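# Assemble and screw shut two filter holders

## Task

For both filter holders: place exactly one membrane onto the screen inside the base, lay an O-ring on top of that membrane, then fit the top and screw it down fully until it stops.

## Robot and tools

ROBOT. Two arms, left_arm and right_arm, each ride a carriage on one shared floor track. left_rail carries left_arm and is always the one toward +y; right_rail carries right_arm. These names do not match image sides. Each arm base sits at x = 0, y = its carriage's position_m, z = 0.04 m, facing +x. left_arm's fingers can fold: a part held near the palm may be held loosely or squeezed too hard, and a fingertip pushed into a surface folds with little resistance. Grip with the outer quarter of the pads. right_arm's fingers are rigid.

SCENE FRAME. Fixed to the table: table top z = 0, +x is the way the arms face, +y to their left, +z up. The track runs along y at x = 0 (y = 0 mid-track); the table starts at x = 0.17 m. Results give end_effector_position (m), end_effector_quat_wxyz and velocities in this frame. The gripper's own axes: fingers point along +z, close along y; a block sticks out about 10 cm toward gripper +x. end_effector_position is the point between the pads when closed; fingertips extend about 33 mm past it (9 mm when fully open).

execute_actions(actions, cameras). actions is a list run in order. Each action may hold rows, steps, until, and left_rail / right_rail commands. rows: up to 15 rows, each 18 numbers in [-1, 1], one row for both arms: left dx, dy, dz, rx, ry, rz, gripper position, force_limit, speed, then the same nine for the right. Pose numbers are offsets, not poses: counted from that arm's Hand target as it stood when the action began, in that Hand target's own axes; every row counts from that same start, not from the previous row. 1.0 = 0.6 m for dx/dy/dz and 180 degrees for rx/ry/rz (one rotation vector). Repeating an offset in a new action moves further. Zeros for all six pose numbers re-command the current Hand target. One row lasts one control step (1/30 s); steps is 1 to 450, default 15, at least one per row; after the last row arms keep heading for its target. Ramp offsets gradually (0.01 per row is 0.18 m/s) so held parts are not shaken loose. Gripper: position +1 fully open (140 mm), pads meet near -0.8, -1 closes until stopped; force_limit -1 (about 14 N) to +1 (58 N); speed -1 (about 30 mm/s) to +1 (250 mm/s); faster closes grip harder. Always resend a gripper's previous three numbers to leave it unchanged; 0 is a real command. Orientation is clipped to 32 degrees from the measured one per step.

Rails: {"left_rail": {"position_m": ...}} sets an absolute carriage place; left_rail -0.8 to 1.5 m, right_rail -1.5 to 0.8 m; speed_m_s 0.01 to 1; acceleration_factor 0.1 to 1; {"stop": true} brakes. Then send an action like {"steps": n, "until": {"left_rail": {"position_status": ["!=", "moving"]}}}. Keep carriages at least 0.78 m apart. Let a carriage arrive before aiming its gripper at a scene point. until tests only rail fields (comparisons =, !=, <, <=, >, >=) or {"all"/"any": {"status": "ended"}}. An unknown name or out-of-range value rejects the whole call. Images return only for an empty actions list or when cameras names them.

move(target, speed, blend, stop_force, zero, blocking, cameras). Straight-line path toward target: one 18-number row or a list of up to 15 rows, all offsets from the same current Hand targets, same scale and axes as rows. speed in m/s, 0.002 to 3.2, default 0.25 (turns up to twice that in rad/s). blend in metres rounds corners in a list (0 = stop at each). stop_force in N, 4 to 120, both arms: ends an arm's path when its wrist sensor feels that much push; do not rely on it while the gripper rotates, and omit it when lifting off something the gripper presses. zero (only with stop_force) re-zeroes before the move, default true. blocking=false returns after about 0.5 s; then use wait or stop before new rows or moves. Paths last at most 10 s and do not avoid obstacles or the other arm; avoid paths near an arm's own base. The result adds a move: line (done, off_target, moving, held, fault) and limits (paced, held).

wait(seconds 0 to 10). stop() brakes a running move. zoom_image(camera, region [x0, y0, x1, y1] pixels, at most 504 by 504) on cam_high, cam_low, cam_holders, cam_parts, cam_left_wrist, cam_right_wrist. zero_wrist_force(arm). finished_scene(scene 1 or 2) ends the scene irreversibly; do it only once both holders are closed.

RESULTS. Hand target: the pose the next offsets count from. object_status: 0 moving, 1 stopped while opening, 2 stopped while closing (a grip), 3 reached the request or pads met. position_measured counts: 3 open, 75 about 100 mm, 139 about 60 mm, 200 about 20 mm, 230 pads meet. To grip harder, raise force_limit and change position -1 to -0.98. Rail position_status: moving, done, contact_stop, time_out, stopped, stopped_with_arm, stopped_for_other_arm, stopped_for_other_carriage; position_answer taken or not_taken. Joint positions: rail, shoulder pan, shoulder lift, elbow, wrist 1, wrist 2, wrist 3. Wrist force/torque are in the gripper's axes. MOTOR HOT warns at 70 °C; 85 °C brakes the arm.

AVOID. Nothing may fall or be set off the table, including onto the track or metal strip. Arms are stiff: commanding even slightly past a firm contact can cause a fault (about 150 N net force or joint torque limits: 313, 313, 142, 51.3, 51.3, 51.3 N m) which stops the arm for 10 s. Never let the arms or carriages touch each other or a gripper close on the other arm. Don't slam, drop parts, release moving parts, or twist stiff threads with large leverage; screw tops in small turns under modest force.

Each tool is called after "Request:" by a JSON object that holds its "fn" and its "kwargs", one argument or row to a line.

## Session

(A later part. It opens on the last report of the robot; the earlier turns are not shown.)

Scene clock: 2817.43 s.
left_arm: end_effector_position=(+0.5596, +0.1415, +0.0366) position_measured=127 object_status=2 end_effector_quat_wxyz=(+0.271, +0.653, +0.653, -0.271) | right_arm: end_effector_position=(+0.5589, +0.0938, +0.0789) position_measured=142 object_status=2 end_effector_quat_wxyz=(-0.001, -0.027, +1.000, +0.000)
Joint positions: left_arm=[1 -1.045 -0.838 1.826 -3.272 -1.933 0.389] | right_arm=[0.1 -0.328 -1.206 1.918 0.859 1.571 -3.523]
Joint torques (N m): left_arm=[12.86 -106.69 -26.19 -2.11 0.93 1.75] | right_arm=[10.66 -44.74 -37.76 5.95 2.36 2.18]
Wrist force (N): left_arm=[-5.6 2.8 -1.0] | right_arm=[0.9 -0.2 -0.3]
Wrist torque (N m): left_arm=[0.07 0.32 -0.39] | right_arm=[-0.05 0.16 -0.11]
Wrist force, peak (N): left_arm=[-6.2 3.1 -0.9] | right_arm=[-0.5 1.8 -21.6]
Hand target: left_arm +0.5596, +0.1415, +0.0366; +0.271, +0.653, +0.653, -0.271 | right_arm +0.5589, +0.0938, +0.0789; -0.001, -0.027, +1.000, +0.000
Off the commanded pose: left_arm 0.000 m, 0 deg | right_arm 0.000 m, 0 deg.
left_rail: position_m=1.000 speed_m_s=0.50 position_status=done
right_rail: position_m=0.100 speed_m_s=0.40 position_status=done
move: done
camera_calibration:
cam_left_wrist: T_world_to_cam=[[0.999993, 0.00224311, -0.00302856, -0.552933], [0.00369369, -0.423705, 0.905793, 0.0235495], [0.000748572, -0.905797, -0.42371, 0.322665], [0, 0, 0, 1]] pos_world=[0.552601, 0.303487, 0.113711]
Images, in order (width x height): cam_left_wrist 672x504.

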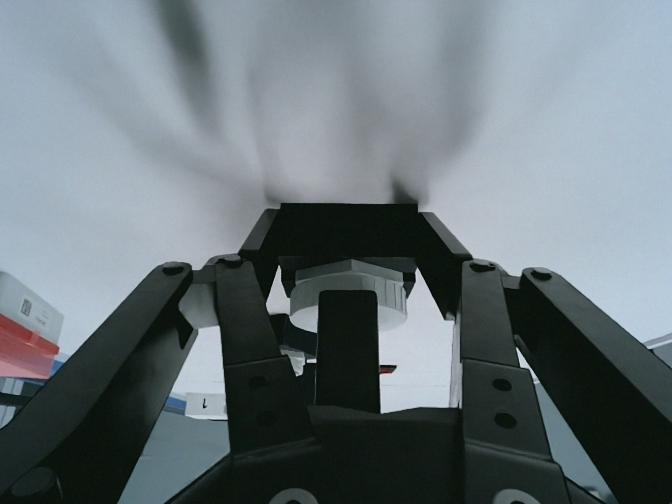

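Request:
{"fn": "move", "kwargs": {
  "target": [
    [0,0,0,0,0,0,-1,0.5,-1, 0,0,0.001,0,0,0.5,-1,0,-1],
    [0,0,0,0,0,0,-1,0.5,-1, 0,0,0.002,0,0,1.0,-1,0,-1]
  ],
  "speed": 0.35,
  "blend": 0.01,
  "cameras": ["cam_left_wrist"]
}}

Request:
{"fn": "zoom_image", "kwargs": {
  "camera": "cam_left_wrist",
  "region": [270, 240, 430, 420]
}}

Scene clock: 2827.60 s.
left_arm: end_effector_position=(+0.5596, +0.1415, +0.0366) position_measured=127 object_status=2 end_effector_quat_wxyz=(+0.271, +0.653, +0.653, -0.271) | right_arm: end_effector_position=(+0.5589, +0.0938, +0.0777) position_measured=142 object_status=2 end_effector_quat_wxyz=(+0.000, +1.000, +0.027, -0.001)
Joint positions: left_arm=[1 -1.045 -0.838 1.826 -3.272 -1.933 0.389] | right_arm=[0.1 -0.328 -1.204 1.919 0.857 1.571 -0.381]
Joint torques (N m): left_arm=[10.59 -106.2 -25.82 -2.46 0.25 1.79] | right_arm=[10.59 -42.73 -36.26 4.86 2.67 3.45]
Wrist force (N): left_arm=[-5.3 0.8 -1.6] | right_arm=[-0.8 -0.3 -5.3]
Wrist torque (N m): left_arm=[1.01 0.34 0.29] | right_arm=[-0.13 -0.04 -1.35]
Wrist force, peak (N): left_arm=[-7.2 7.1 1.5] | right_arm=[-4.7 -5.5 -1.1]
Hand target: left_arm +0.5596, +0.1415, +0.0366; +0.271, +0.653, +0.653, -0.271 | right_arm +0.5589, +0.0938, +0.0777; +0.000, +1.000, +0.027, -0.001
Off the commanded pose: left_arm 0.000 m, 0 deg | right_arm 0.000 m, 0 deg.
left_rail: position_m=1.000 speed_m_s=0.50 position_status=done
right_rail: position_m=0.100 speed_m_s=0.40 position_status=done
move: done
camera_calibration:
cam_left_wrist: T_world_to_cam=[[0.999993, 0.00224311, -0.00302856, -0.552933], [0.00369369, -0.423705, 0.905793, 0.0235495], [0.000748572, -0.905797, -0.42371, 0.322665], [0, 0, 0, 1]] pos_world=[0.552601, 0.303487, 0.113711]
Images, in order (width x height): cam_left_wrist 672x504.

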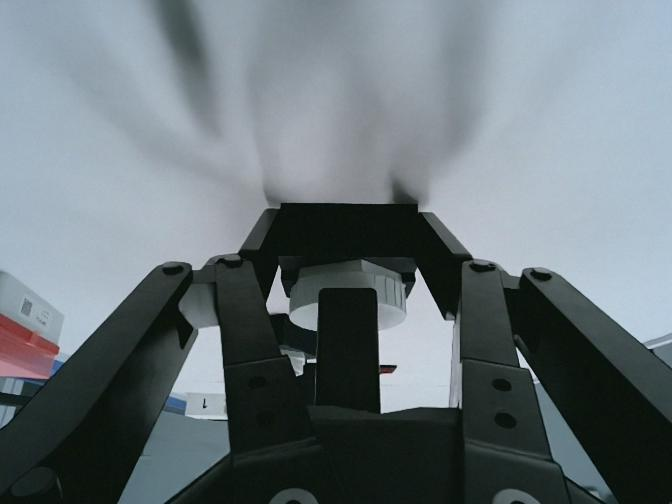

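Scaled by 2.800.

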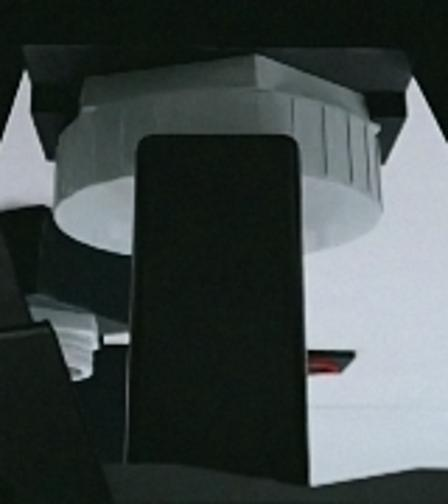

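Request:
{"fn": "wait", "kwargs": {
  "seconds": 0.2,
  "cameras": ["cam_holders", "cam_low", "cam_left_wrist"]
}}

Request:
{"fn": "zoom_image", "kwargs": {
  "camera": "cam_holders",
  "region": [130, 150, 250, 280]
}}

Request:
{"fn": "zoom_image", "kwargs": {
  "camera": "cam_left_wrist",
  "region": [230, 180, 470, 360]
}}

Request:
{"fn": "zoom_image", "kwargs": {
  "camera": "cam_low",
  "region": [240, 230, 330, 290]
}}

Scene clock: 2841.97 s.
left_arm: end_effector_position=(+0.5596, +0.1415, +0.0366) position_measured=127 object_status=2 end_effector_quat_wxyz=(+0.271, +0.653, +0.653, -0.271) | right_arm: end_effector_position=(+0.5589, +0.0938, +0.0777) position_measured=142 object_status=2 end_effector_quat_wxyz=(+0.000, +1.000, +0.027, -0.001)
Joint positions: left_arm=[1 -1.045 -0.838 1.826 -3.272 -1.933 0.389] | right_arm=[0.1 -0.328 -1.204 1.919 0.857 1.571 -0.381]
Joint torques (N m): left_arm=[11.37 -104.2 -26.72 -2.41 -0.33 1.91] | right_arm=[13.91 -46.14 -36.4 5.04 2.98 3.49]
Wrist force (N): left_arm=[-5.8 1.6 -0.9] | right_arm=[-0.8 0.4 -5.2]
Wrist torque (N m): left_arm=[1.18 0.43 0.29] | right_arm=[0.03 -0.06 -1.35]
Wrist force, peak (N): left_arm=[-6.0 1.0 -1.5] | right_arm=[-0.9 -0.1 -5.9]
Hand target: left_arm +0.5596, +0.1415, +0.0366; +0.271, +0.653, +0.653, -0.271 | right_arm +0.5589, +0.0938, +0.0777; +0.000, +1.000, +0.027, -0.001
Tool commands: left_gripper/position=-1.0 left_gripper/force_limit=+0.5 left_gripper/speed=-1.0 right_gripper/position=-1.0 right_gripper/force_limit=+0.0 right_gripper/speed=-1.0
Off the commanded pose: left_arm 0.000 m, 0 deg | right_arm 0.000 m, 0 deg.
left_rail: position_m=1.000 speed_m_s=0.50 position_status=done
right_rail: position_m=0.100 speed_m_s=0.40 position_status=done
wait: 0.20 s; at rest from the start
camera_calibration:
cam_left_wrist: T_world_to_cam=[[0.999993, 0.00224311, -0.00302856, -0.552933], [0.00369369, -0.423705, 0.905793, 0.0235495], [0.000748572, -0.905797, -0.42371, 0.322665], [0, 0, 0, 1]] pos_world=[0.552601, 0.303487, 0.113711]
Images, in order (width x height): cam_low 504x504, cam_holders 504x504, cam_left_wrist 672x504.

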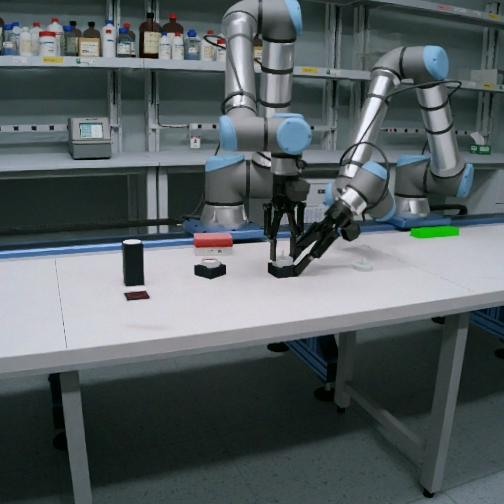

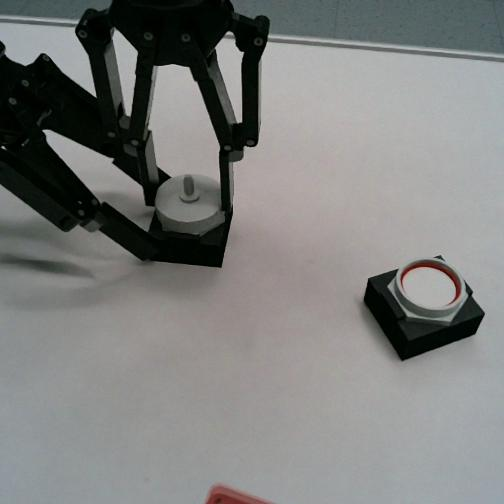

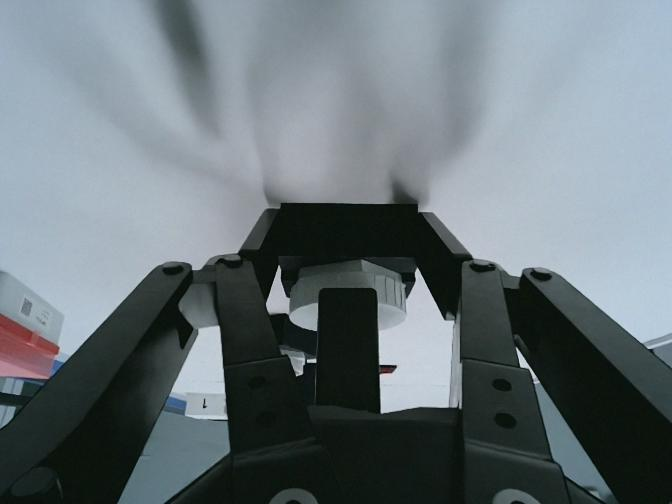

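Scaled by 3.877.

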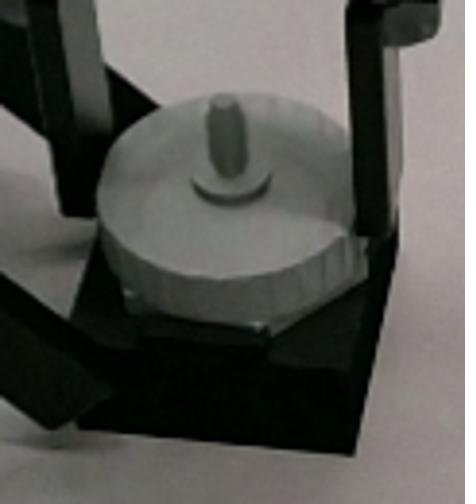

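Scaled by 2.100.

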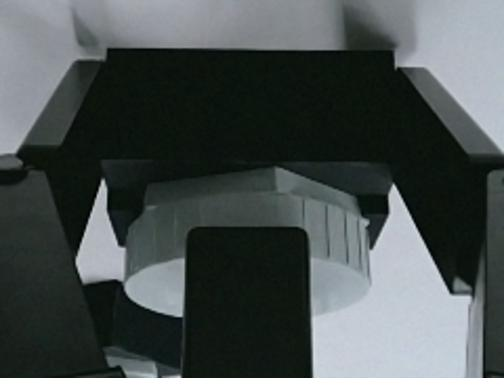

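Scaled by 5.600.

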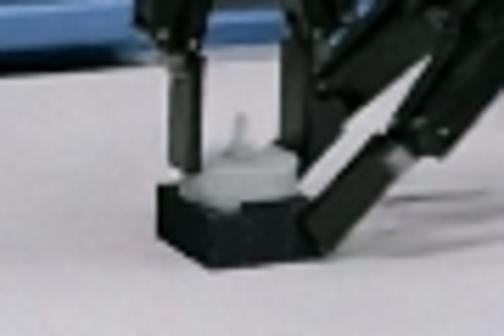

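Request:
{"fn": "move", "kwargs": {
  "target": [0,0,0,0,0,0,-1,0.5,-1, 0,0,0,0,0,0.111,-1,0,-1],
  "speed": 0.2,
  "cameras": ["cam_left_wrist", "cam_holders"]
}}

Request:
{"fn": "zoom_image", "kwargs": {
  "camera": "cam_left_wrist",
  "region": [270, 240, 430, 420]
}}

Request:
{"fn": "zoom_image", "kwargs": {
  "camera": "cam_holders",
  "region": [140, 160, 240, 260]
}}

Scene clock: 2861.63 s.
left_arm: end_effector_position=(+0.5596, +0.1415, +0.0366) position_measured=127 object_status=2 end_effector_quat_wxyz=(+0.271, +0.653, +0.653, -0.271) | right_arm: end_effector_position=(+0.5589, +0.0938, +0.0777) position_measured=142 object_status=2 end_effector_quat_wxyz=(+0.000, +0.989, -0.147, +0.000)
Joint positions: left_arm=[1 -1.045 -0.838 1.826 -3.272 -1.933 0.389] | right_arm=[0.1 -0.328 -1.204 1.919 0.857 1.571 -0.032]
Joint torques (N m): left_arm=[12.7 -103.42 -25.45 -2.09 1.51 1.84] | right_arm=[11.99 -44.83 -36.52 5.92 3.15 3.58]
Wrist force (N): left_arm=[-5.9 1.0 -1.4] | right_arm=[-0.4 -0.5 -3.2]
Wrist torque (N m): left_arm=[1.02 0.36 0.33] | right_arm=[-0.11 0.04 -1.30]
Wrist force, peak (N): left_arm=[-6.4 1.1 -0.9] | right_arm=[2.0 2.1 -6.8]
Hand target: left_arm +0.5596, +0.1415, +0.0366; +0.271, +0.653, +0.653, -0.271 | right_arm +0.5589, +0.0938, +0.0777; +0.000, +0.989, -0.147, -0.001
Off the commanded pose: left_arm 0.000 m, 0 deg | right_arm 0.000 m, 0 deg.
left_rail: position_m=1.000 speed_m_s=0.50 position_status=done
right_rail: position_m=0.100 speed_m_s=0.40 position_status=done
move: done
camera_calibration:
cam_left_wrist: T_world_to_cam=[[0.999993, 0.0021527, -0.00307127, -0.5529], [0.00369407, -0.423705, 0.905793, 0.0235494], [0.000648581, -0.905798, -0.42371, 0.32272], [0, 0, 0, 1]] pos_world=[0.5526, 0.303487, 0.113711]
Images, in order (width x height): cam_holders 504x504, cam_left_wrist 672x504.

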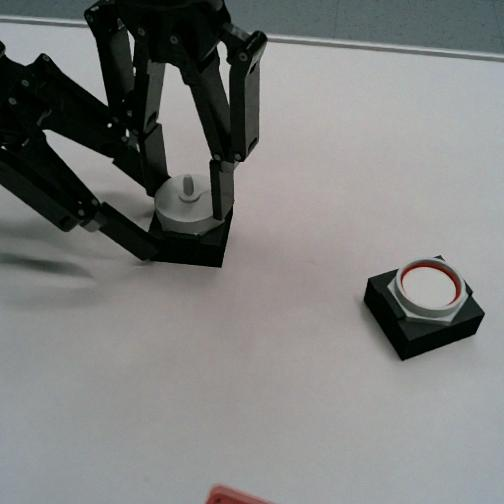

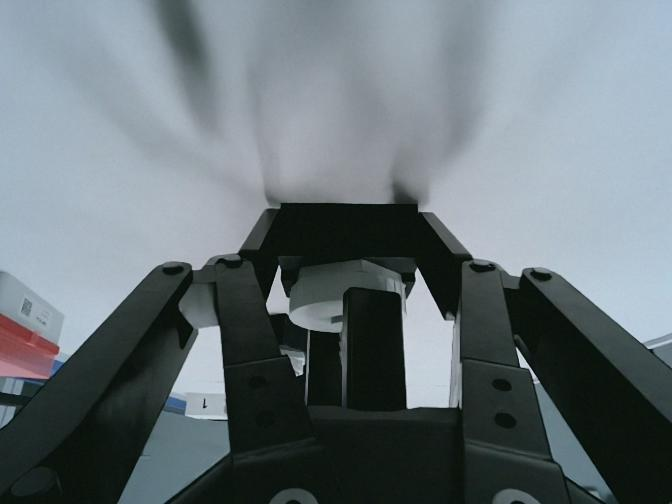

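Scaled by 2.800.

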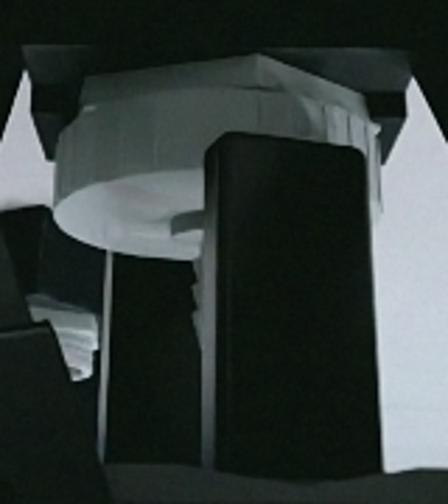

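Scaled by 5.040.

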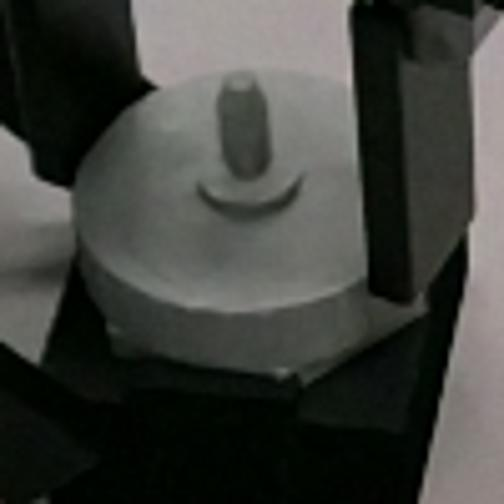

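Request:
{"fn": "move", "kwargs": {
  "target": [0,0,0,0,0,0,-1,0.5,-1, 0,0,0,0,0,0.222,-1,0,-1],
  "speed": 0.2,
  "cameras": ["cam_left_wrist", "cam_holders"]
}}

Request:
{"fn": "zoom_image", "kwargs": {
  "camera": "cam_left_wrist",
  "region": [270, 240, 430, 420]
}}

Request:
{"fn": "zoom_image", "kwargs": {
  "camera": "cam_holders",
  "region": [140, 160, 240, 260]
}}

Scene clock: 2877.47 s.
left_arm: end_effector_position=(+0.5596, +0.1415, +0.0366) position_measured=127 object_status=2 end_effector_quat_wxyz=(+0.271, +0.653, +0.653, -0.271) | right_arm: end_effector_position=(+0.5589, +0.0938, +0.0777) position_measured=142 object_status=2 end_effector_quat_wxyz=(+0.000, +0.879, -0.476, +0.000)
Joint positions: left_arm=[1 -1.045 -0.838 1.826 -3.272 -1.933 0.389] | right_arm=[0.1 -0.328 -1.204 1.919 0.857 1.571 0.665]
Joint torques (N m): left_arm=[12.2 -103.01 -26.07 -2.54 -0.79 1.58] | right_arm=[14.8 -41.88 -36.02 6.09 1.22 3.33]
Wrist force (N): left_arm=[-4.0 0.8 -5.6] | right_arm=[2.9 3.8 -3.6]
Wrist torque (N m): left_arm=[0.99 0.43 0.31] | right_arm=[-0.18 0.26 -1.30]
Wrist force, peak (N): left_arm=[-4.0 1.6 -5.6] | right_arm=[4.7 3.2 -4.9]
Hand target: left_arm +0.5596, +0.1415, +0.0366; +0.271, +0.653, +0.653, -0.271 | right_arm +0.5589, +0.0938, +0.0777; +0.000, +0.879, -0.476, +0.000
Off the commanded pose: left_arm 0.000 m, 0 deg | right_arm 0.000 m, 0 deg.
left_rail: position_m=1.000 speed_m_s=0.50 position_status=done
right_rail: position_m=0.100 speed_m_s=0.40 position_status=done
move: done
camera_calibration:
cam_left_wrist: T_world_to_cam=[[0.999993, 0.00224311, -0.00302856, -0.552933], [0.00369369, -0.423705, 0.905793, 0.0235495], [0.000748572, -0.905797, -0.42371, 0.322665], [0, 0, 0, 1]] pos_world=[0.552601, 0.303487, 0.113711]
Images, in order (width x height): cam_holders 504x504, cam_left_wrist 672x504.

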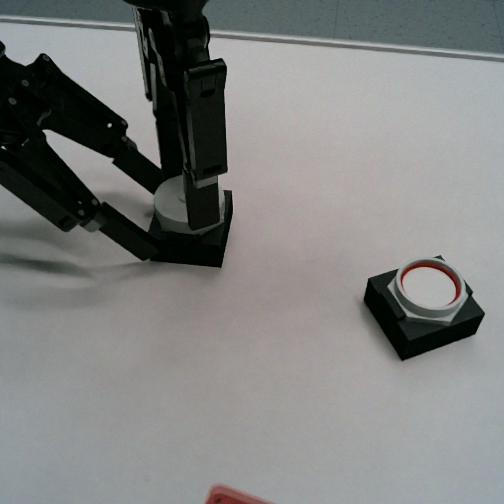

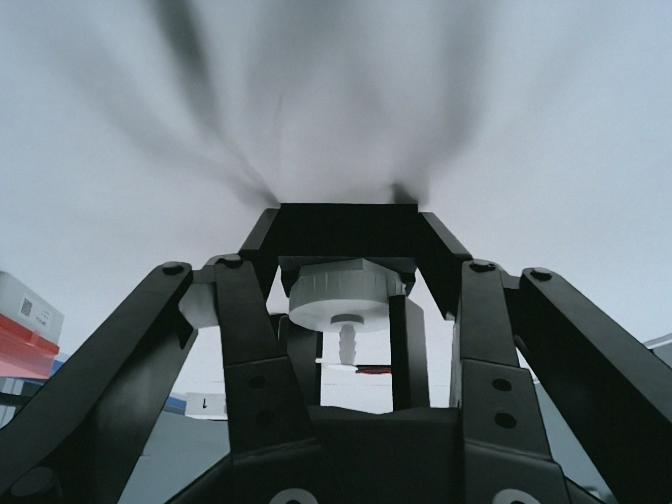

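Scaled by 2.800.

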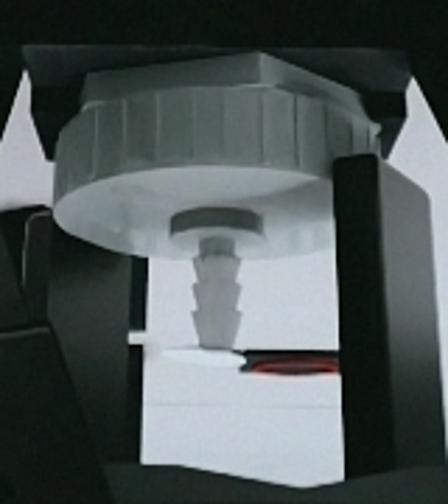

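Scaled by 5.040.

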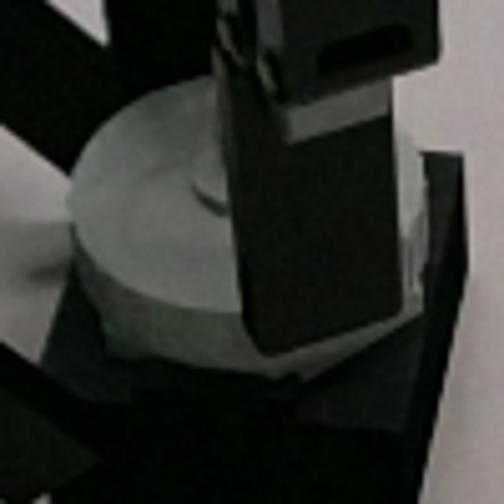

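Request:
{"fn": "move", "kwargs": {
  "target": [0,0,0,0,0,0,-1,0.5,-1, 0,0,0,0,0,0.035,-1,0,-1],
  "speed": 0.2,
  "cameras": ["cam_left_wrist"]
}}

Request:
{"fn": "zoom_image", "kwargs": {
  "camera": "cam_left_wrist",
  "region": [270, 240, 430, 420]
}}

Scene clock: 2888.20 s.
left_arm: end_effector_position=(+0.5596, +0.1415, +0.0366) position_measured=127 object_status=2 end_effector_quat_wxyz=(+0.271, +0.653, +0.653, -0.271) | right_arm: end_effector_position=(+0.5589, +0.0938, +0.0777) position_measured=142 object_status=2 end_effector_quat_wxyz=(+0.000, +0.852, -0.524, +0.000)
Joint positions: left_arm=[1 -1.045 -0.838 1.826 -3.272 -1.933 0.389] | right_arm=[0.1 -0.328 -1.204 1.919 0.857 1.571 0.775]
Joint torques (N m): left_arm=[9.55 -102.94 -25.64 -2.27 -0.51 1.89] | right_arm=[14.44 -52.53 -20.75 3.78 0.21 3.34]
Wrist force (N): left_arm=[-3.9 2.1 -5.8] | right_arm=[3.7 3.5 -4.5]
Wrist torque (N m): left_arm=[0.95 0.38 0.28] | right_arm=[-0.20 0.15 -1.35]
Wrist force, peak (N): left_arm=[-2.8 2.6 -6.9] | right_arm=[5.5 4.8 -5.6]
Hand target: left_arm +0.5596, +0.1415, +0.0366; +0.271, +0.653, +0.653, -0.271 | right_arm +0.5589, +0.0938, +0.0777; +0.000, +0.852, -0.524, +0.000
Off the commanded pose: left_arm 0.000 m, 0 deg | right_arm 0.000 m, 0 deg.
left_rail: position_m=1.000 speed_m_s=0.50 position_status=done
right_rail: position_m=0.100 speed_m_s=0.40 position_status=done
move: done
camera_calibration:
cam_left_wrist: T_world_to_cam=[[0.999993, 0.00224311, -0.00302856, -0.552933], [0.00369369, -0.423705, 0.905793, 0.0235495], [0.000748572, -0.905797, -0.42371, 0.322665], [0, 0, 0, 1]] pos_world=[0.552601, 0.303487, 0.113711]
Images, in order (width x height): cam_left_wrist 672x504.

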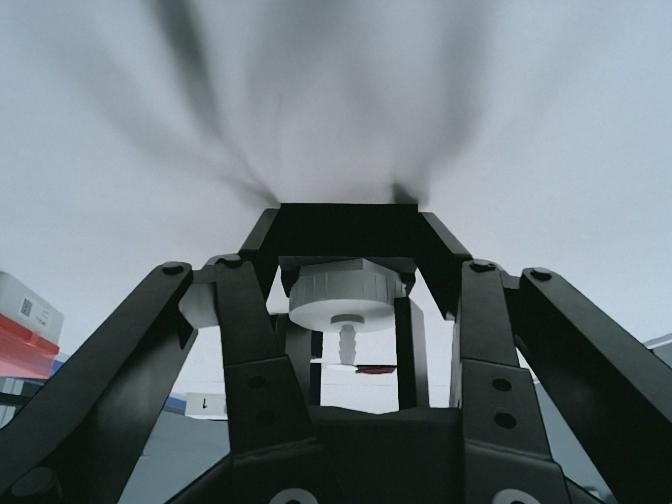

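Scaled by 2.800.

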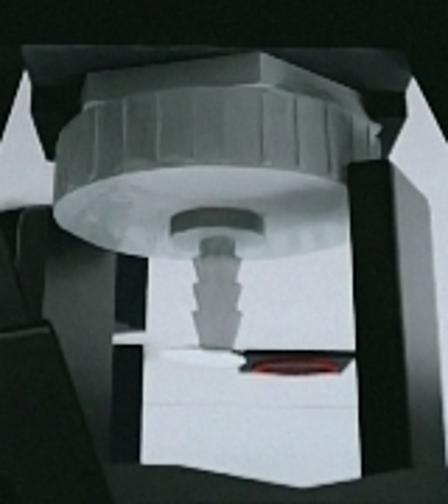

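Request:
{"fn": "execute_actions", "kwargs": {
  "actions": [
    {"rows": [[0,0,0,0,0,0,-1,0.5,-1, 0,0,0,0,0,0,-0.98,1,-1]], "steps": 40}
  ]
}}

Request:
{"fn": "move", "kwargs": {
  "target": [0,0,0,0,0,0,-1,0.5,-1, 0,0,0,0,0,0.06,-0.98,1,-1],
  "speed": 0.15,
  "cameras": ["cam_left_wrist"]
}}

Request:
{"fn": "zoom_image", "kwargs": {
  "camera": "cam_left_wrist",
  "region": [270, 240, 430, 420]
}}

Scene clock: 2932.17 s.
left_arm: end_effector_position=(+0.5596, +0.1415, +0.0366) position_measured=127 object_status=2 end_effector_quat_wxyz=(+0.271, +0.653, +0.653, -0.271) | right_arm: end_effector_position=(+0.5589, +0.0938, +0.0777) position_measured=144 object_status=2 end_effector_quat_wxyz=(+0.000, +0.852, -0.524, +0.000)
Joint positions: left_arm=[1 -1.045 -0.838 1.826 -3.272 -1.933 0.389] | right_arm=[0.1 -0.328 -1.204 1.919 0.857 1.571 0.775]
Joint torques (N m): left_arm=[11.66 -101.04 -26.94 -2.31 1.16 1.71] | right_arm=[14.92 -58.23 -31.09 3.06 -0.15 3.06]
Wrist force (N): left_arm=[-4.0 3.6 -4.5] | right_arm=[4.3 5.2 -10.6]
Wrist torque (N m): left_arm=[1.09 0.36 0.23] | right_arm=[-0.14 0.18 -1.40]
Wrist force, peak (N): left_arm=[-3.9 2.6 -6.3] | right_arm=[4.5 5.0 -11.4]
Hand target: left_arm +0.5596, +0.1415, +0.0366; +0.271, +0.653, +0.653, -0.271 | right_arm +0.5589, +0.0938, +0.0777; +0.000, +0.852, -0.524, +0.000
Off the commanded pose: left_arm 0.000 m, 0 deg | right_arm 0.000 m, 0 deg.
left_rail: position_m=1.000 speed_m_s=0.50 position_status=done
right_rail: position_m=0.100 speed_m_s=0.40 position_status=done

Scene clock: 2933.37 s.
left_arm: end_effector_position=(+0.5596, +0.1415, +0.0366) position_measured=127 object_status=2 end_effector_quat_wxyz=(+0.271, +0.653, +0.653, -0.271) | right_arm: end_effector_position=(+0.5588, +0.0938, +0.0777) position_measured=144 object_status=2 end_effector_quat_wxyz=(+0.000, +0.799, -0.602, +0.000)
Joint positions: left_arm=[1 -1.045 -0.838 1.826 -3.272 -1.933 0.389] | right_arm=[0.1 -0.328 -1.204 1.919 0.857 1.571 0.964]
Joint torques (N m): left_arm=[11.81 -101.77 -26.18 -2.35 0.75 1.68] | right_arm=[10.96 -58.04 -37.44 2.88 3 3.61]
Wrist force (N): left_arm=[-4.1 4.9 1.2] | right_arm=[-1.8 2.1 -5.4]
Wrist torque (N m): left_arm=[1.16 0.42 0.61] | right_arm=[-0.01 -0.06 -1.73]
Wrist force, peak (N): left_arm=[-5.0 6.2 3.5] | right_arm=[4.3 4.9 -10.7]
Hand target: left_arm +0.5596, +0.1415, +0.0366; +0.271, +0.653, +0.653, -0.271 | right_arm +0.5589, +0.0938, +0.0777; +0.000, +0.799, -0.602, +0.000
Off the commanded pose: left_arm 0.000 m, 0 deg | right_arm 0.000 m, 0 deg.
left_rail: position_m=1.000 speed_m_s=0.50 position_status=done
right_rail: position_m=0.100 speed_m_s=0.40 position_status=done
move: done
camera_calibration:
cam_left_wrist: T_world_to_cam=[[0.999993, 0.00224311, -0.00302856, -0.552933], [0.00369369, -0.423705, 0.905793, 0.0235495], [0.000748572, -0.905797, -0.42371, 0.322665], [0, 0, 0, 1]] pos_world=[0.552601, 0.303487, 0.113711]
Images, in order (width x height): cam_left_wrist 672x504.

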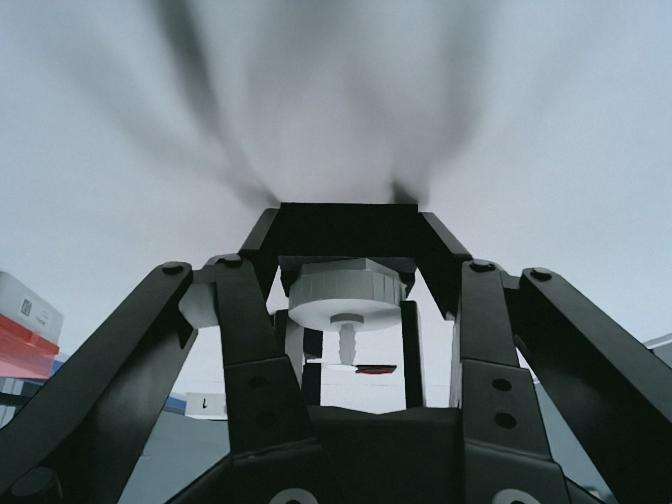

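Scaled by 2.800.

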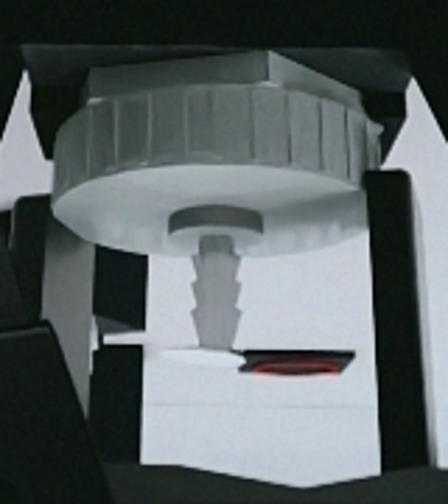

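Request:
{"fn": "execute_actions", "kwargs": {
  "actions": [
    {"rows": [[0,0,0,0,0,0,-1,0.5,-1, 0,0,0,0,0,0,0.15,0,-1]], "steps": 50}
  ]
}}

Request:
{"fn": "move", "kwargs": {
  "target": [0,0,0,0,0,0,-1,0.5,-1, 0,0,-0.12,0,0,0,0.15,0,-1],
  "speed": 0.15,
  "cameras": ["cam_left_wrist", "cam_holders"]
}}

Request:
{"fn": "zoom_image", "kwargs": {
  "camera": "cam_left_wrist",
  "region": [270, 240, 430, 420]
}}

Request:
{"fn": "zoom_image", "kwargs": {
  "camera": "cam_holders",
  "region": [130, 150, 250, 280]
}}

Scene clock: 2951.93 s.
left_arm: end_effector_position=(+0.5596, +0.1415, +0.0366) position_measured=127 object_status=2 end_effector_quat_wxyz=(+0.271, +0.653, +0.653, -0.271) | right_arm: end_effector_position=(+0.5589, +0.0938, +0.0777) position_measured=110 object_status=3 end_effector_quat_wxyz=(+0.000, +0.799, -0.602, +0.000)
Joint positions: left_arm=[1 -1.045 -0.838 1.826 -3.272 -1.933 0.389] | right_arm=[0.1 -0.328 -1.204 1.919 0.857 1.571 0.964]
Joint torques (N m): left_arm=[11.6 -102.38 -26.93 -2.82 -2.32 1.43] | right_arm=[11.5 -64.82 -27.84 4.73 0.49 -0.6]
Wrist force (N): left_arm=[-5.2 1.4 0.4] | right_arm=[0.1 0.2 -0.5]
Wrist torque (N m): left_arm=[-0.13 0.38 -0.19] | right_arm=[0.02 -0.05 -0.07]
Wrist force, peak (N): left_arm=[-4.4 5.2 1.5] | right_arm=[-2.2 3.8 -5.1]
Hand target: left_arm +0.5596, +0.1415, +0.0366; +0.271, +0.653, +0.653, -0.271 | right_arm +0.5589, +0.0938, +0.0777; +0.000, +0.799, -0.602, +0.000
Off the commanded pose: left_arm 0.000 m, 0 deg | right_arm 0.000 m, 0 deg.
left_rail: position_m=1.000 speed_m_s=0.50 position_status=done
right_rail: position_m=0.100 speed_m_s=0.40 position_status=done

Scene clock: 2952.97 s.
left_arm: end_effector_position=(+0.5596, +0.1415, +0.0366) position_measured=127 object_status=2 end_effector_quat_wxyz=(+0.271, +0.653, +0.653, -0.271) | right_arm: end_effector_position=(+0.5589, +0.0939, +0.1495) position_measured=110 object_status=3 end_effector_quat_wxyz=(+0.000, +0.799, -0.602, +0.000)
Joint positions: left_arm=[1 -1.045 -0.838 1.826 -3.272 -1.933 0.389] | right_arm=[0.1 -0.327 -1.279 1.868 0.983 1.571 0.964]
Joint torques (N m): left_arm=[10.71 -100.48 -26.61 -2.49 -1.77 1.15] | right_arm=[-3.07 -71.27 -39.79 5.68 -1.21 0.06]
Wrist force (N): left_arm=[-5.2 1.9 0.8] | right_arm=[0.0 0.4 -0.7]
Wrist torque (N m): left_arm=[-0.01 0.39 -0.19] | right_arm=[0.05 -0.03 -0.05]
Wrist force, peak (N): left_arm=[-5.9 1.3 0.0] | right_arm=[-0.1 0.2 -2.5]
Hand target: left_arm +0.5596, +0.1415, +0.0366; +0.271, +0.653, +0.653, -0.271 | right_arm +0.5589, +0.0938, +0.1497; +0.000, +0.799, -0.602, +0.000
Off the commanded pose: left_arm 0.000 m, 0 deg | right_arm 0.000 m, 0 deg.
left_rail: position_m=1.000 speed_m_s=0.50 position_status=done
right_rail: position_m=0.100 speed_m_s=0.40 position_status=done
move: done
camera_calibration:
cam_left_wrist: T_world_to_cam=[[0.999993, 0.00224311, -0.00302856, -0.552933], [0.00369369, -0.423705, 0.905793, 0.0235495], [0.000748572, -0.905797, -0.42371, 0.322665], [0, 0, 0, 1]] pos_world=[0.552601, 0.303487, 0.113711]
Images, in order (width x height): cam_holders 504x504, cam_left_wrist 672x504.

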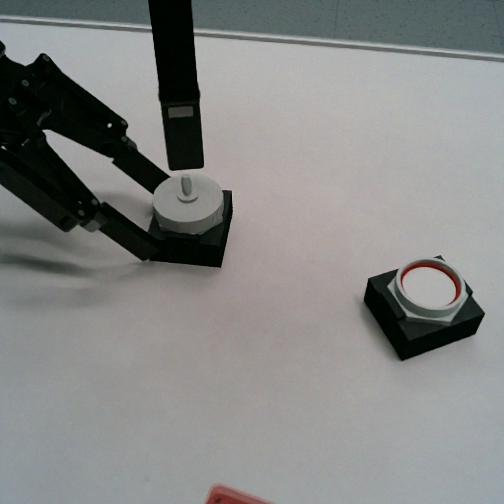

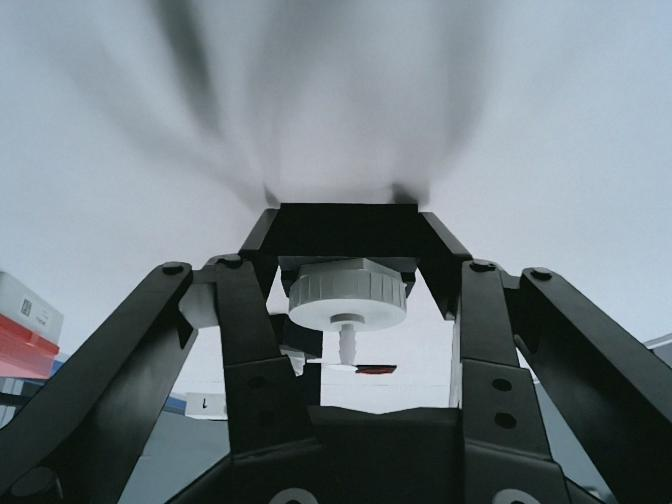

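Scaled by 2.800.

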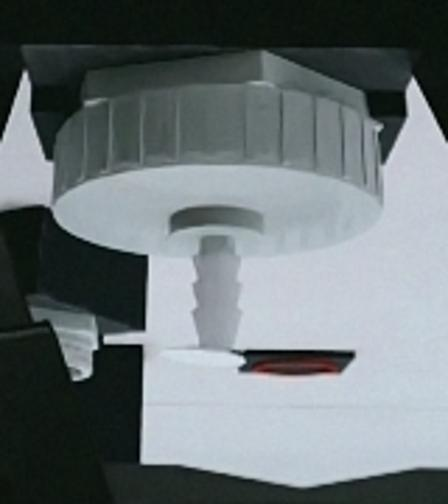

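Scaled by 3.877.

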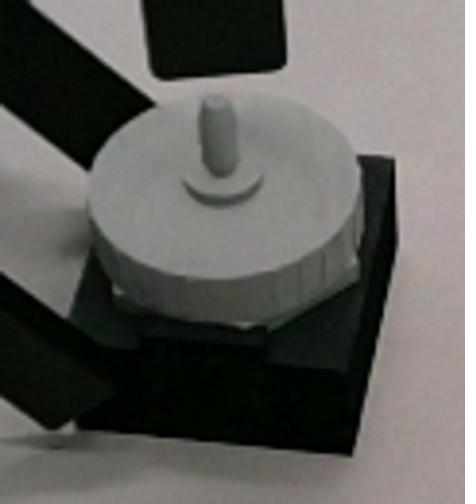

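Request:
{"fn": "execute_actions", "kwargs": {
  "actions": [
    {"rows": [[0,0,0,0,0,0,0.486,0.5,-1, 0,0,0,0,0,0,0.15,0,-1]], "steps": 45}
  ]
}}

Request:
{"fn": "move", "kwargs": {
  "target": [
    [0,0,-0.0667,0,0,0,0.486,0.5,-1, 0,0,0,0,0,0,0.15,0,-1],
    [-0.0235,0,-0.0788,0,-0.1389,0,0.486,0.5,-1, 0,0,0,0,0,0,0.15,0,-1]
  ],
  "speed": 0.15,
  "blend": 0.005,
  "cameras": ["cam_left_wrist", "cam_holders"]
}}

Request:
{"fn": "zoom_image", "kwargs": {
  "camera": "cam_left_wrist",
  "region": [250, 180, 450, 330]
}}

Scene clock: 2988.83 s.
left_arm: end_effector_position=(+0.5596, +0.1415, +0.0366) position_measured=68 object_status=3 end_effector_quat_wxyz=(+0.271, +0.653, +0.653, -0.271) | right_arm: end_effector_position=(+0.5589, +0.0938, +0.1497) position_measured=110 object_status=3 end_effector_quat_wxyz=(+0.000, +0.799, -0.602, +0.000)
Joint positions: left_arm=[1 -1.045 -0.838 1.826 -3.272 -1.933 0.389] | right_arm=[0.1 -0.328 -1.279 1.868 0.983 1.571 0.964]
Joint torques (N m): left_arm=[12.22 -100.92 -26.63 -7.83 -1.88 1.89] | right_arm=[-10.57 -72.91 -38.56 6.29 -2.67 -0.72]
Wrist force (N): left_arm=[-2.0 0.9 2.6] | right_arm=[0.2 0.1 -0.5]
Wrist torque (N m): left_arm=[0.10 0.72 -0.33] | right_arm=[0.00 -0.08 -0.05]
Wrist force, peak (N): left_arm=[-5.9 1.6 0.7] | right_arm=[0.5 0.5 -0.9]
Hand target: left_arm +0.5596, +0.1415, +0.0366; +0.271, +0.653, +0.653, -0.271 | right_arm +0.5589, +0.0938, +0.1497; +0.000, +0.799, -0.602, +0.000
Off the commanded pose: left_arm 0.000 m, 0 deg | right_arm 0.000 m, 0 deg.
left_rail: position_m=1.000 speed_m_s=0.50 position_status=done
right_rail: position_m=0.100 speed_m_s=0.40 position_status=done

Scene clock: 2991.17 s.
left_arm: end_effector_position=(+0.5596, +0.1649, +0.0800) position_measured=68 object_status=3 end_effector_quat_wxyz=(+0.406, +0.579, +0.579, -0.406) | right_arm: end_effector_position=(+0.5589, +0.0938, +0.1497) position_measured=110 object_status=3 end_effector_quat_wxyz=(+0.000, +0.799, -0.602, +0.000)
Joint positions: left_arm=[1 -0.975 -0.696 1.868 -3.899 -2.126 0.228] | right_arm=[0.1 -0.328 -1.279 1.868 0.983 1.571 0.964]
Joint torques (N m): left_arm=[16.28 -79.84 -32.52 -6.9 -1.95 -3.3] | right_arm=[-16.29 -75.98 -41.64 6.21 -2.85 -0.33]
Wrist force (N): left_arm=[-2.2 1.2 3.5] | right_arm=[0.0 0.2 -0.6]
Wrist torque (N m): left_arm=[0.06 0.75 -0.42] | right_arm=[0.01 -0.04 -0.05]
Wrist force, peak (N): left_arm=[-1.2 0.8 5.1] | right_arm=[0.6 0.8 -0.6]
Hand target: left_arm +0.5596, +0.1649, +0.0800; +0.406, +0.579, +0.579, -0.406 | right_arm +0.5589, +0.0938, +0.1497; +0.000, +0.799, -0.602, +0.000
Off the commanded pose: left_arm 0.000 m, 0 deg | right_arm 0.000 m, 0 deg.
left_rail: position_m=1.000 speed_m_s=0.50 position_status=done
right_rail: position_m=0.100 speed_m_s=0.40 position_status=done
move: done
camera_calibration:
cam_left_wrist: T_world_to_cam=[[0.999993, 0.000653309, -0.0036916, -0.552521], [0.00369245, -0.00130804, 0.999992, -0.0830303], [0.000648475, -0.999999, -0.00131044, 0.344057], [0, 0, 0, 1]] pos_world=[0.5526, 0.344309, 0.0814408]
Images, in order (width x height): cam_holders 504x504, cam_left_wrist 672x504.

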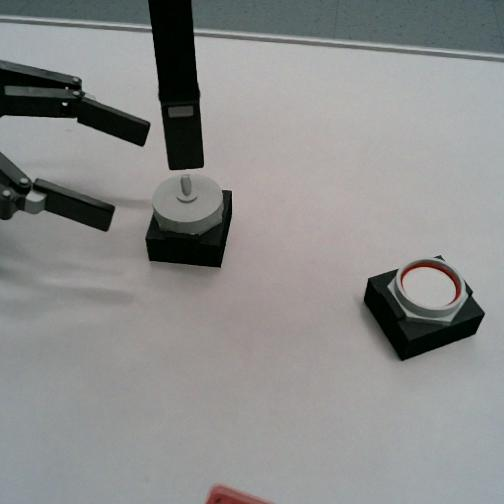

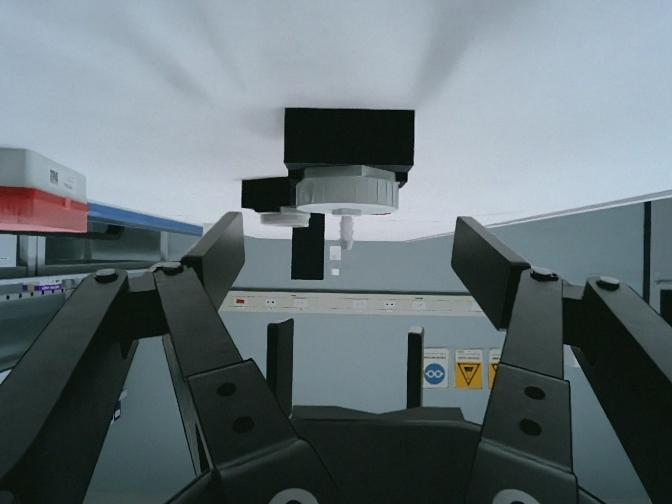

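Scaled by 2.520.

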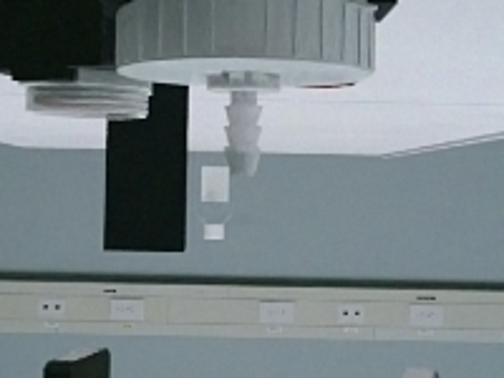

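Request:
{"fn": "zoom_image", "kwargs": {
  "camera": "cam_left_wrist",
  "region": [270, 130, 430, 250]
}}

Scaled by 3.150.

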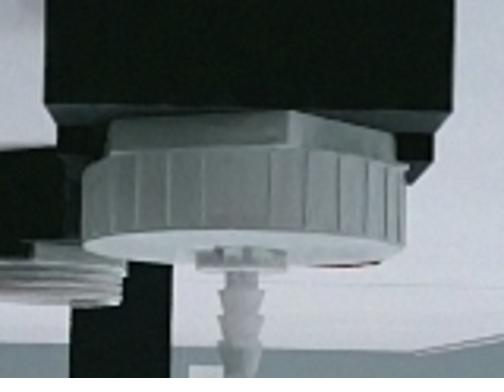

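Request:
{"fn": "move", "kwargs": {
  "target": [
    [-0.2037,0,-0.0741,0,0,0,0.486,0.5,-1, 0,0,-0.05,0,0,0,0.15,0,-1],
    [-0.0397,-0.0833,-0.9635,0,0.1389,0,0.486,0.5,-1, 0,0,-0.15,0,0,0,0.15,0,-1]
  ],
  "speed": [0.15,0.3],
  "blend": 0.01
}}

Request:
{"fn": "execute_actions", "kwargs": {
  "actions": [
    {"right_rail": {"position_m": -0.11}, "steps": 5},
    {"steps": 300, "until": {"right_rail": {"position_status": ["!=", "moving"]}}}
  ],
  "cameras": ["cam_holders", "cam_high"]
}}

Request:
{"fn": "zoom_image", "kwargs": {
  "camera": "cam_holders",
  "region": [340, 230, 500, 390]
}}

Scene clock: 3031.43 s.
left_arm: end_effector_position=(+0.5096, +0.7001, +0.3001) position_measured=68 object_status=3 end_effector_quat_wxyz=(+0.271, +0.653, +0.653, -0.271) | right_arm: end_effector_position=(+0.5590, +0.0938, +0.2397) position_measured=110 object_status=3 end_effector_quat_wxyz=(+0.000, +0.799, -0.602, +0.000)
Joint positions: left_arm=[1 -0.462 -1.719 2.344 -2.616 -2.256 0.957] | right_arm=[0.1 -0.327 -1.353 1.784 1.141 1.571 0.964]
Joint torques (N m): left_arm=[14.93 -50.71 -53.43 -3.22 0.3 3.45] | right_arm=[12.38 -72.57 -44.15 6.68 -3.08 2.38]
Wrist force (N): left_arm=[-1.4 1.8 2.5] | right_arm=[0.2 0.4 -0.4]
Wrist torque (N m): left_arm=[0.28 0.54 -0.54] | right_arm=[0.07 -0.09 -0.05]
Wrist force, peak (N): left_arm=[-2.4 2.1 5.2] | right_arm=[0.3 0.5 -1.1]
Hand target: left_arm +0.5096, +0.7001, +0.3001; +0.271, +0.653, +0.653, -0.271 | right_arm +0.5590, +0.0938, +0.2397; +0.000, +0.799, -0.602, +0.000
Off the commanded pose: left_arm 0.000 m, 0 deg | right_arm 0.000 m, 0 deg.
left_rail: position_m=1.000 speed_m_s=0.50 position_status=done
right_rail: position_m=0.100 speed_m_s=0.40 position_status=done
move: done

Scene clock: 3033.17 s.
left_arm: end_effector_position=(+0.5096, +0.7000, +0.3001) position_measured=68 object_status=3 end_effector_quat_wxyz=(+0.271, +0.653, +0.653, -0.271) | right_arm: end_effector_position=(+0.5590, -0.1161, +0.2397) position_measured=110 object_status=3 end_effector_quat_wxyz=(+0.000, +0.799, -0.602, +0.000)
Joint positions: left_arm=[1 -0.462 -1.719 2.344 -2.615 -2.256 0.957] | right_arm=[-0.11 -0.327 -1.353 1.784 1.141 1.571 0.964]
Joint torques (N m): left_arm=[16.45 -48.43 -53.03 -3.14 -0.32 3.84] | right_arm=[-13.3 -58.69 -40.08 5.1 -0.1 2.4]
Wrist force (N): left_arm=[-1.2 1.7 2.5] | right_arm=[0.1 0.6 -0.5]
Wrist torque (N m): left_arm=[0.26 0.50 -0.54] | right_arm=[0.10 -0.06 -0.05]
Wrist force, peak (N): left_arm=[-2.0 1.8 2.5] | right_arm=[-1.5 -0.2 -0.6]
Hand target: left_arm +0.5096, +0.7000, +0.3001; +0.271, +0.653, +0.653, -0.271 | right_arm +0.5590, -0.1162, +0.2397; +0.000, +0.799, -0.602, +0.000
Tool commands: left_gripper/position=+0.486 left_gripper/force_limit=+0.5 left_gripper/speed=-1.0 right_gripper/position=+0.15 right_gripper/force_limit=+0.0 right_gripper/speed=-1.0
Off the commanded pose: left_arm 0.000 m, 0 deg | right_arm 0.000 m, 0 deg.
left_rail: position_m=1.000 speed_m_s=0.50 position_status=done
right_rail: position_m=-0.110 speed_m_s=0.40 position_status=done
Images, in order (width x height): cam_high 504x504, cam_holders 504x504.

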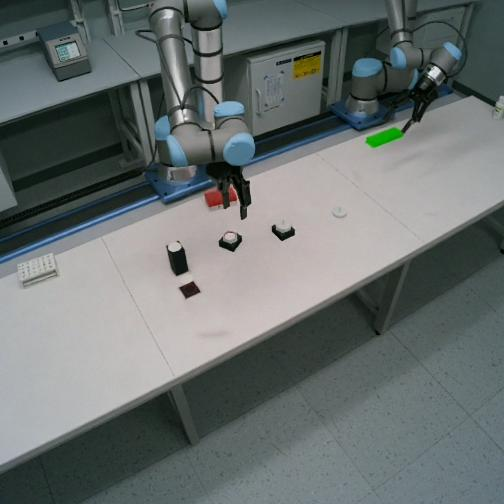

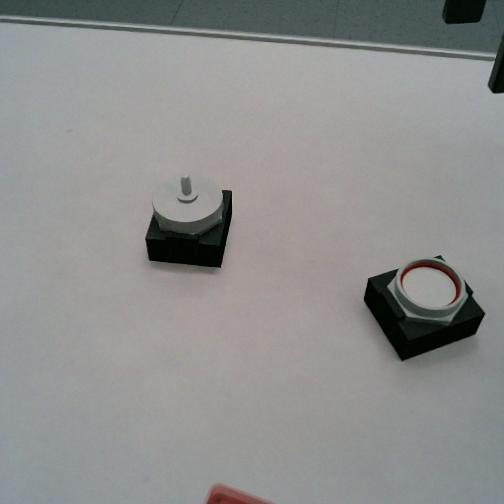

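Scaled by 3.150.

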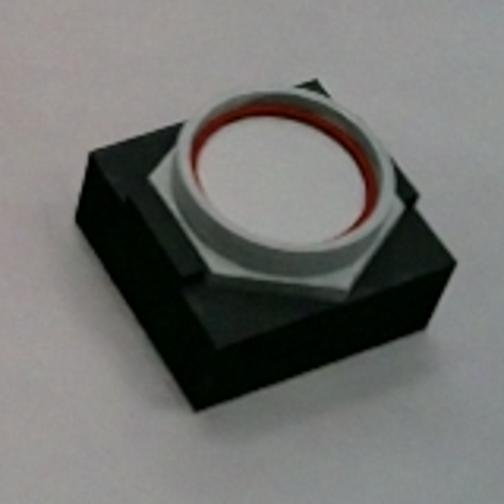

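Request:
{"fn": "move", "kwargs": {
  "target": [0,0,0,0,0,0,0.486,0.5,-1, -0.031,0.0957,0.1162,0,0,-0.0717,0.3,0,-1],
  "speed": 0.2,
  "cameras": ["cam_right_wrist", "cam_holders"]
}}

Scene clock: 3057.30 s.
left_arm: end_effector_position=(+0.5096, +0.7000, +0.3001) position_measured=68 object_status=3 end_effector_quat_wxyz=(+0.271, +0.653, +0.653, -0.271) | right_arm: end_effector_position=(+0.4987, -0.1141, +0.1701) position_measured=91 object_status=3 end_effector_quat_wxyz=(+0.000, +0.861, -0.508, +0.000)
Joint positions: left_arm=[1 -0.462 -1.719 2.344 -2.615 -2.256 0.957] | right_arm=[-0.11 -0.365 -1.391 1.971 0.992 1.571 0.702]
Joint torques (N m): left_arm=[16.87 -50.35 -52.98 -3.04 -1.43 4.38] | right_arm=[-17.82 -60.35 -24.4 2.38 -3.65 -1.08]
Wrist force (N): left_arm=[-1.2 1.5 2.4] | right_arm=[0.5 0.3 -0.2]
Wrist torque (N m): left_arm=[0.21 0.48 -0.54] | right_arm=[0.05 -0.15 0.26]
Wrist force, peak (N): left_arm=[-2.0 2.0 2.6] | right_arm=[0.5 -0.7 -1.6]
Hand target: left_arm +0.5096, +0.7000, +0.3001; +0.271, +0.653, +0.653, -0.271 | right_arm +0.4986, -0.1141, +0.1700; +0.000, +0.861, -0.508, +0.000
Off the commanded pose: left_arm 0.000 m, 0 deg | right_arm 0.000 m, 0 deg.
left_rail: position_m=1.000 speed_m_s=0.50 position_status=done
right_rail: position_m=-0.110 speed_m_s=0.40 position_status=done
move: done
camera_calibration:
cam_right_wrist: T_world_to_cam=[[-0.869136, -0.490872, -0.060384, 0.408111], [-0.480873, 0.810203, 0.335161, 0.27858], [-0.115598, 0.320338, -0.940224, 0.431588], [0, 0, 0, 1]] pos_world=[0.538557, -0.16363, 0.337064]
Images, in order (width x height): cam_holders 504x504, cam_right_wrist 672x504.

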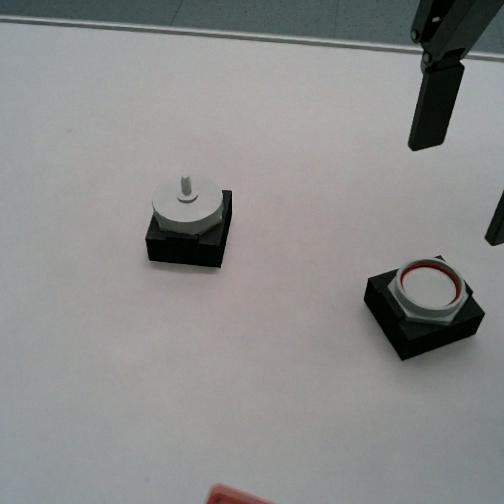

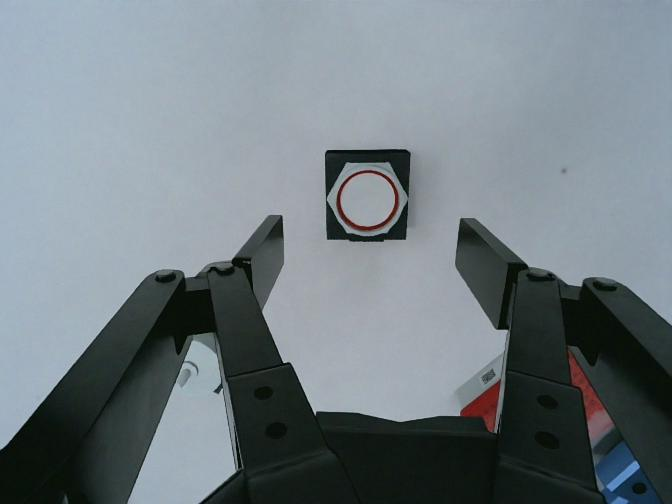

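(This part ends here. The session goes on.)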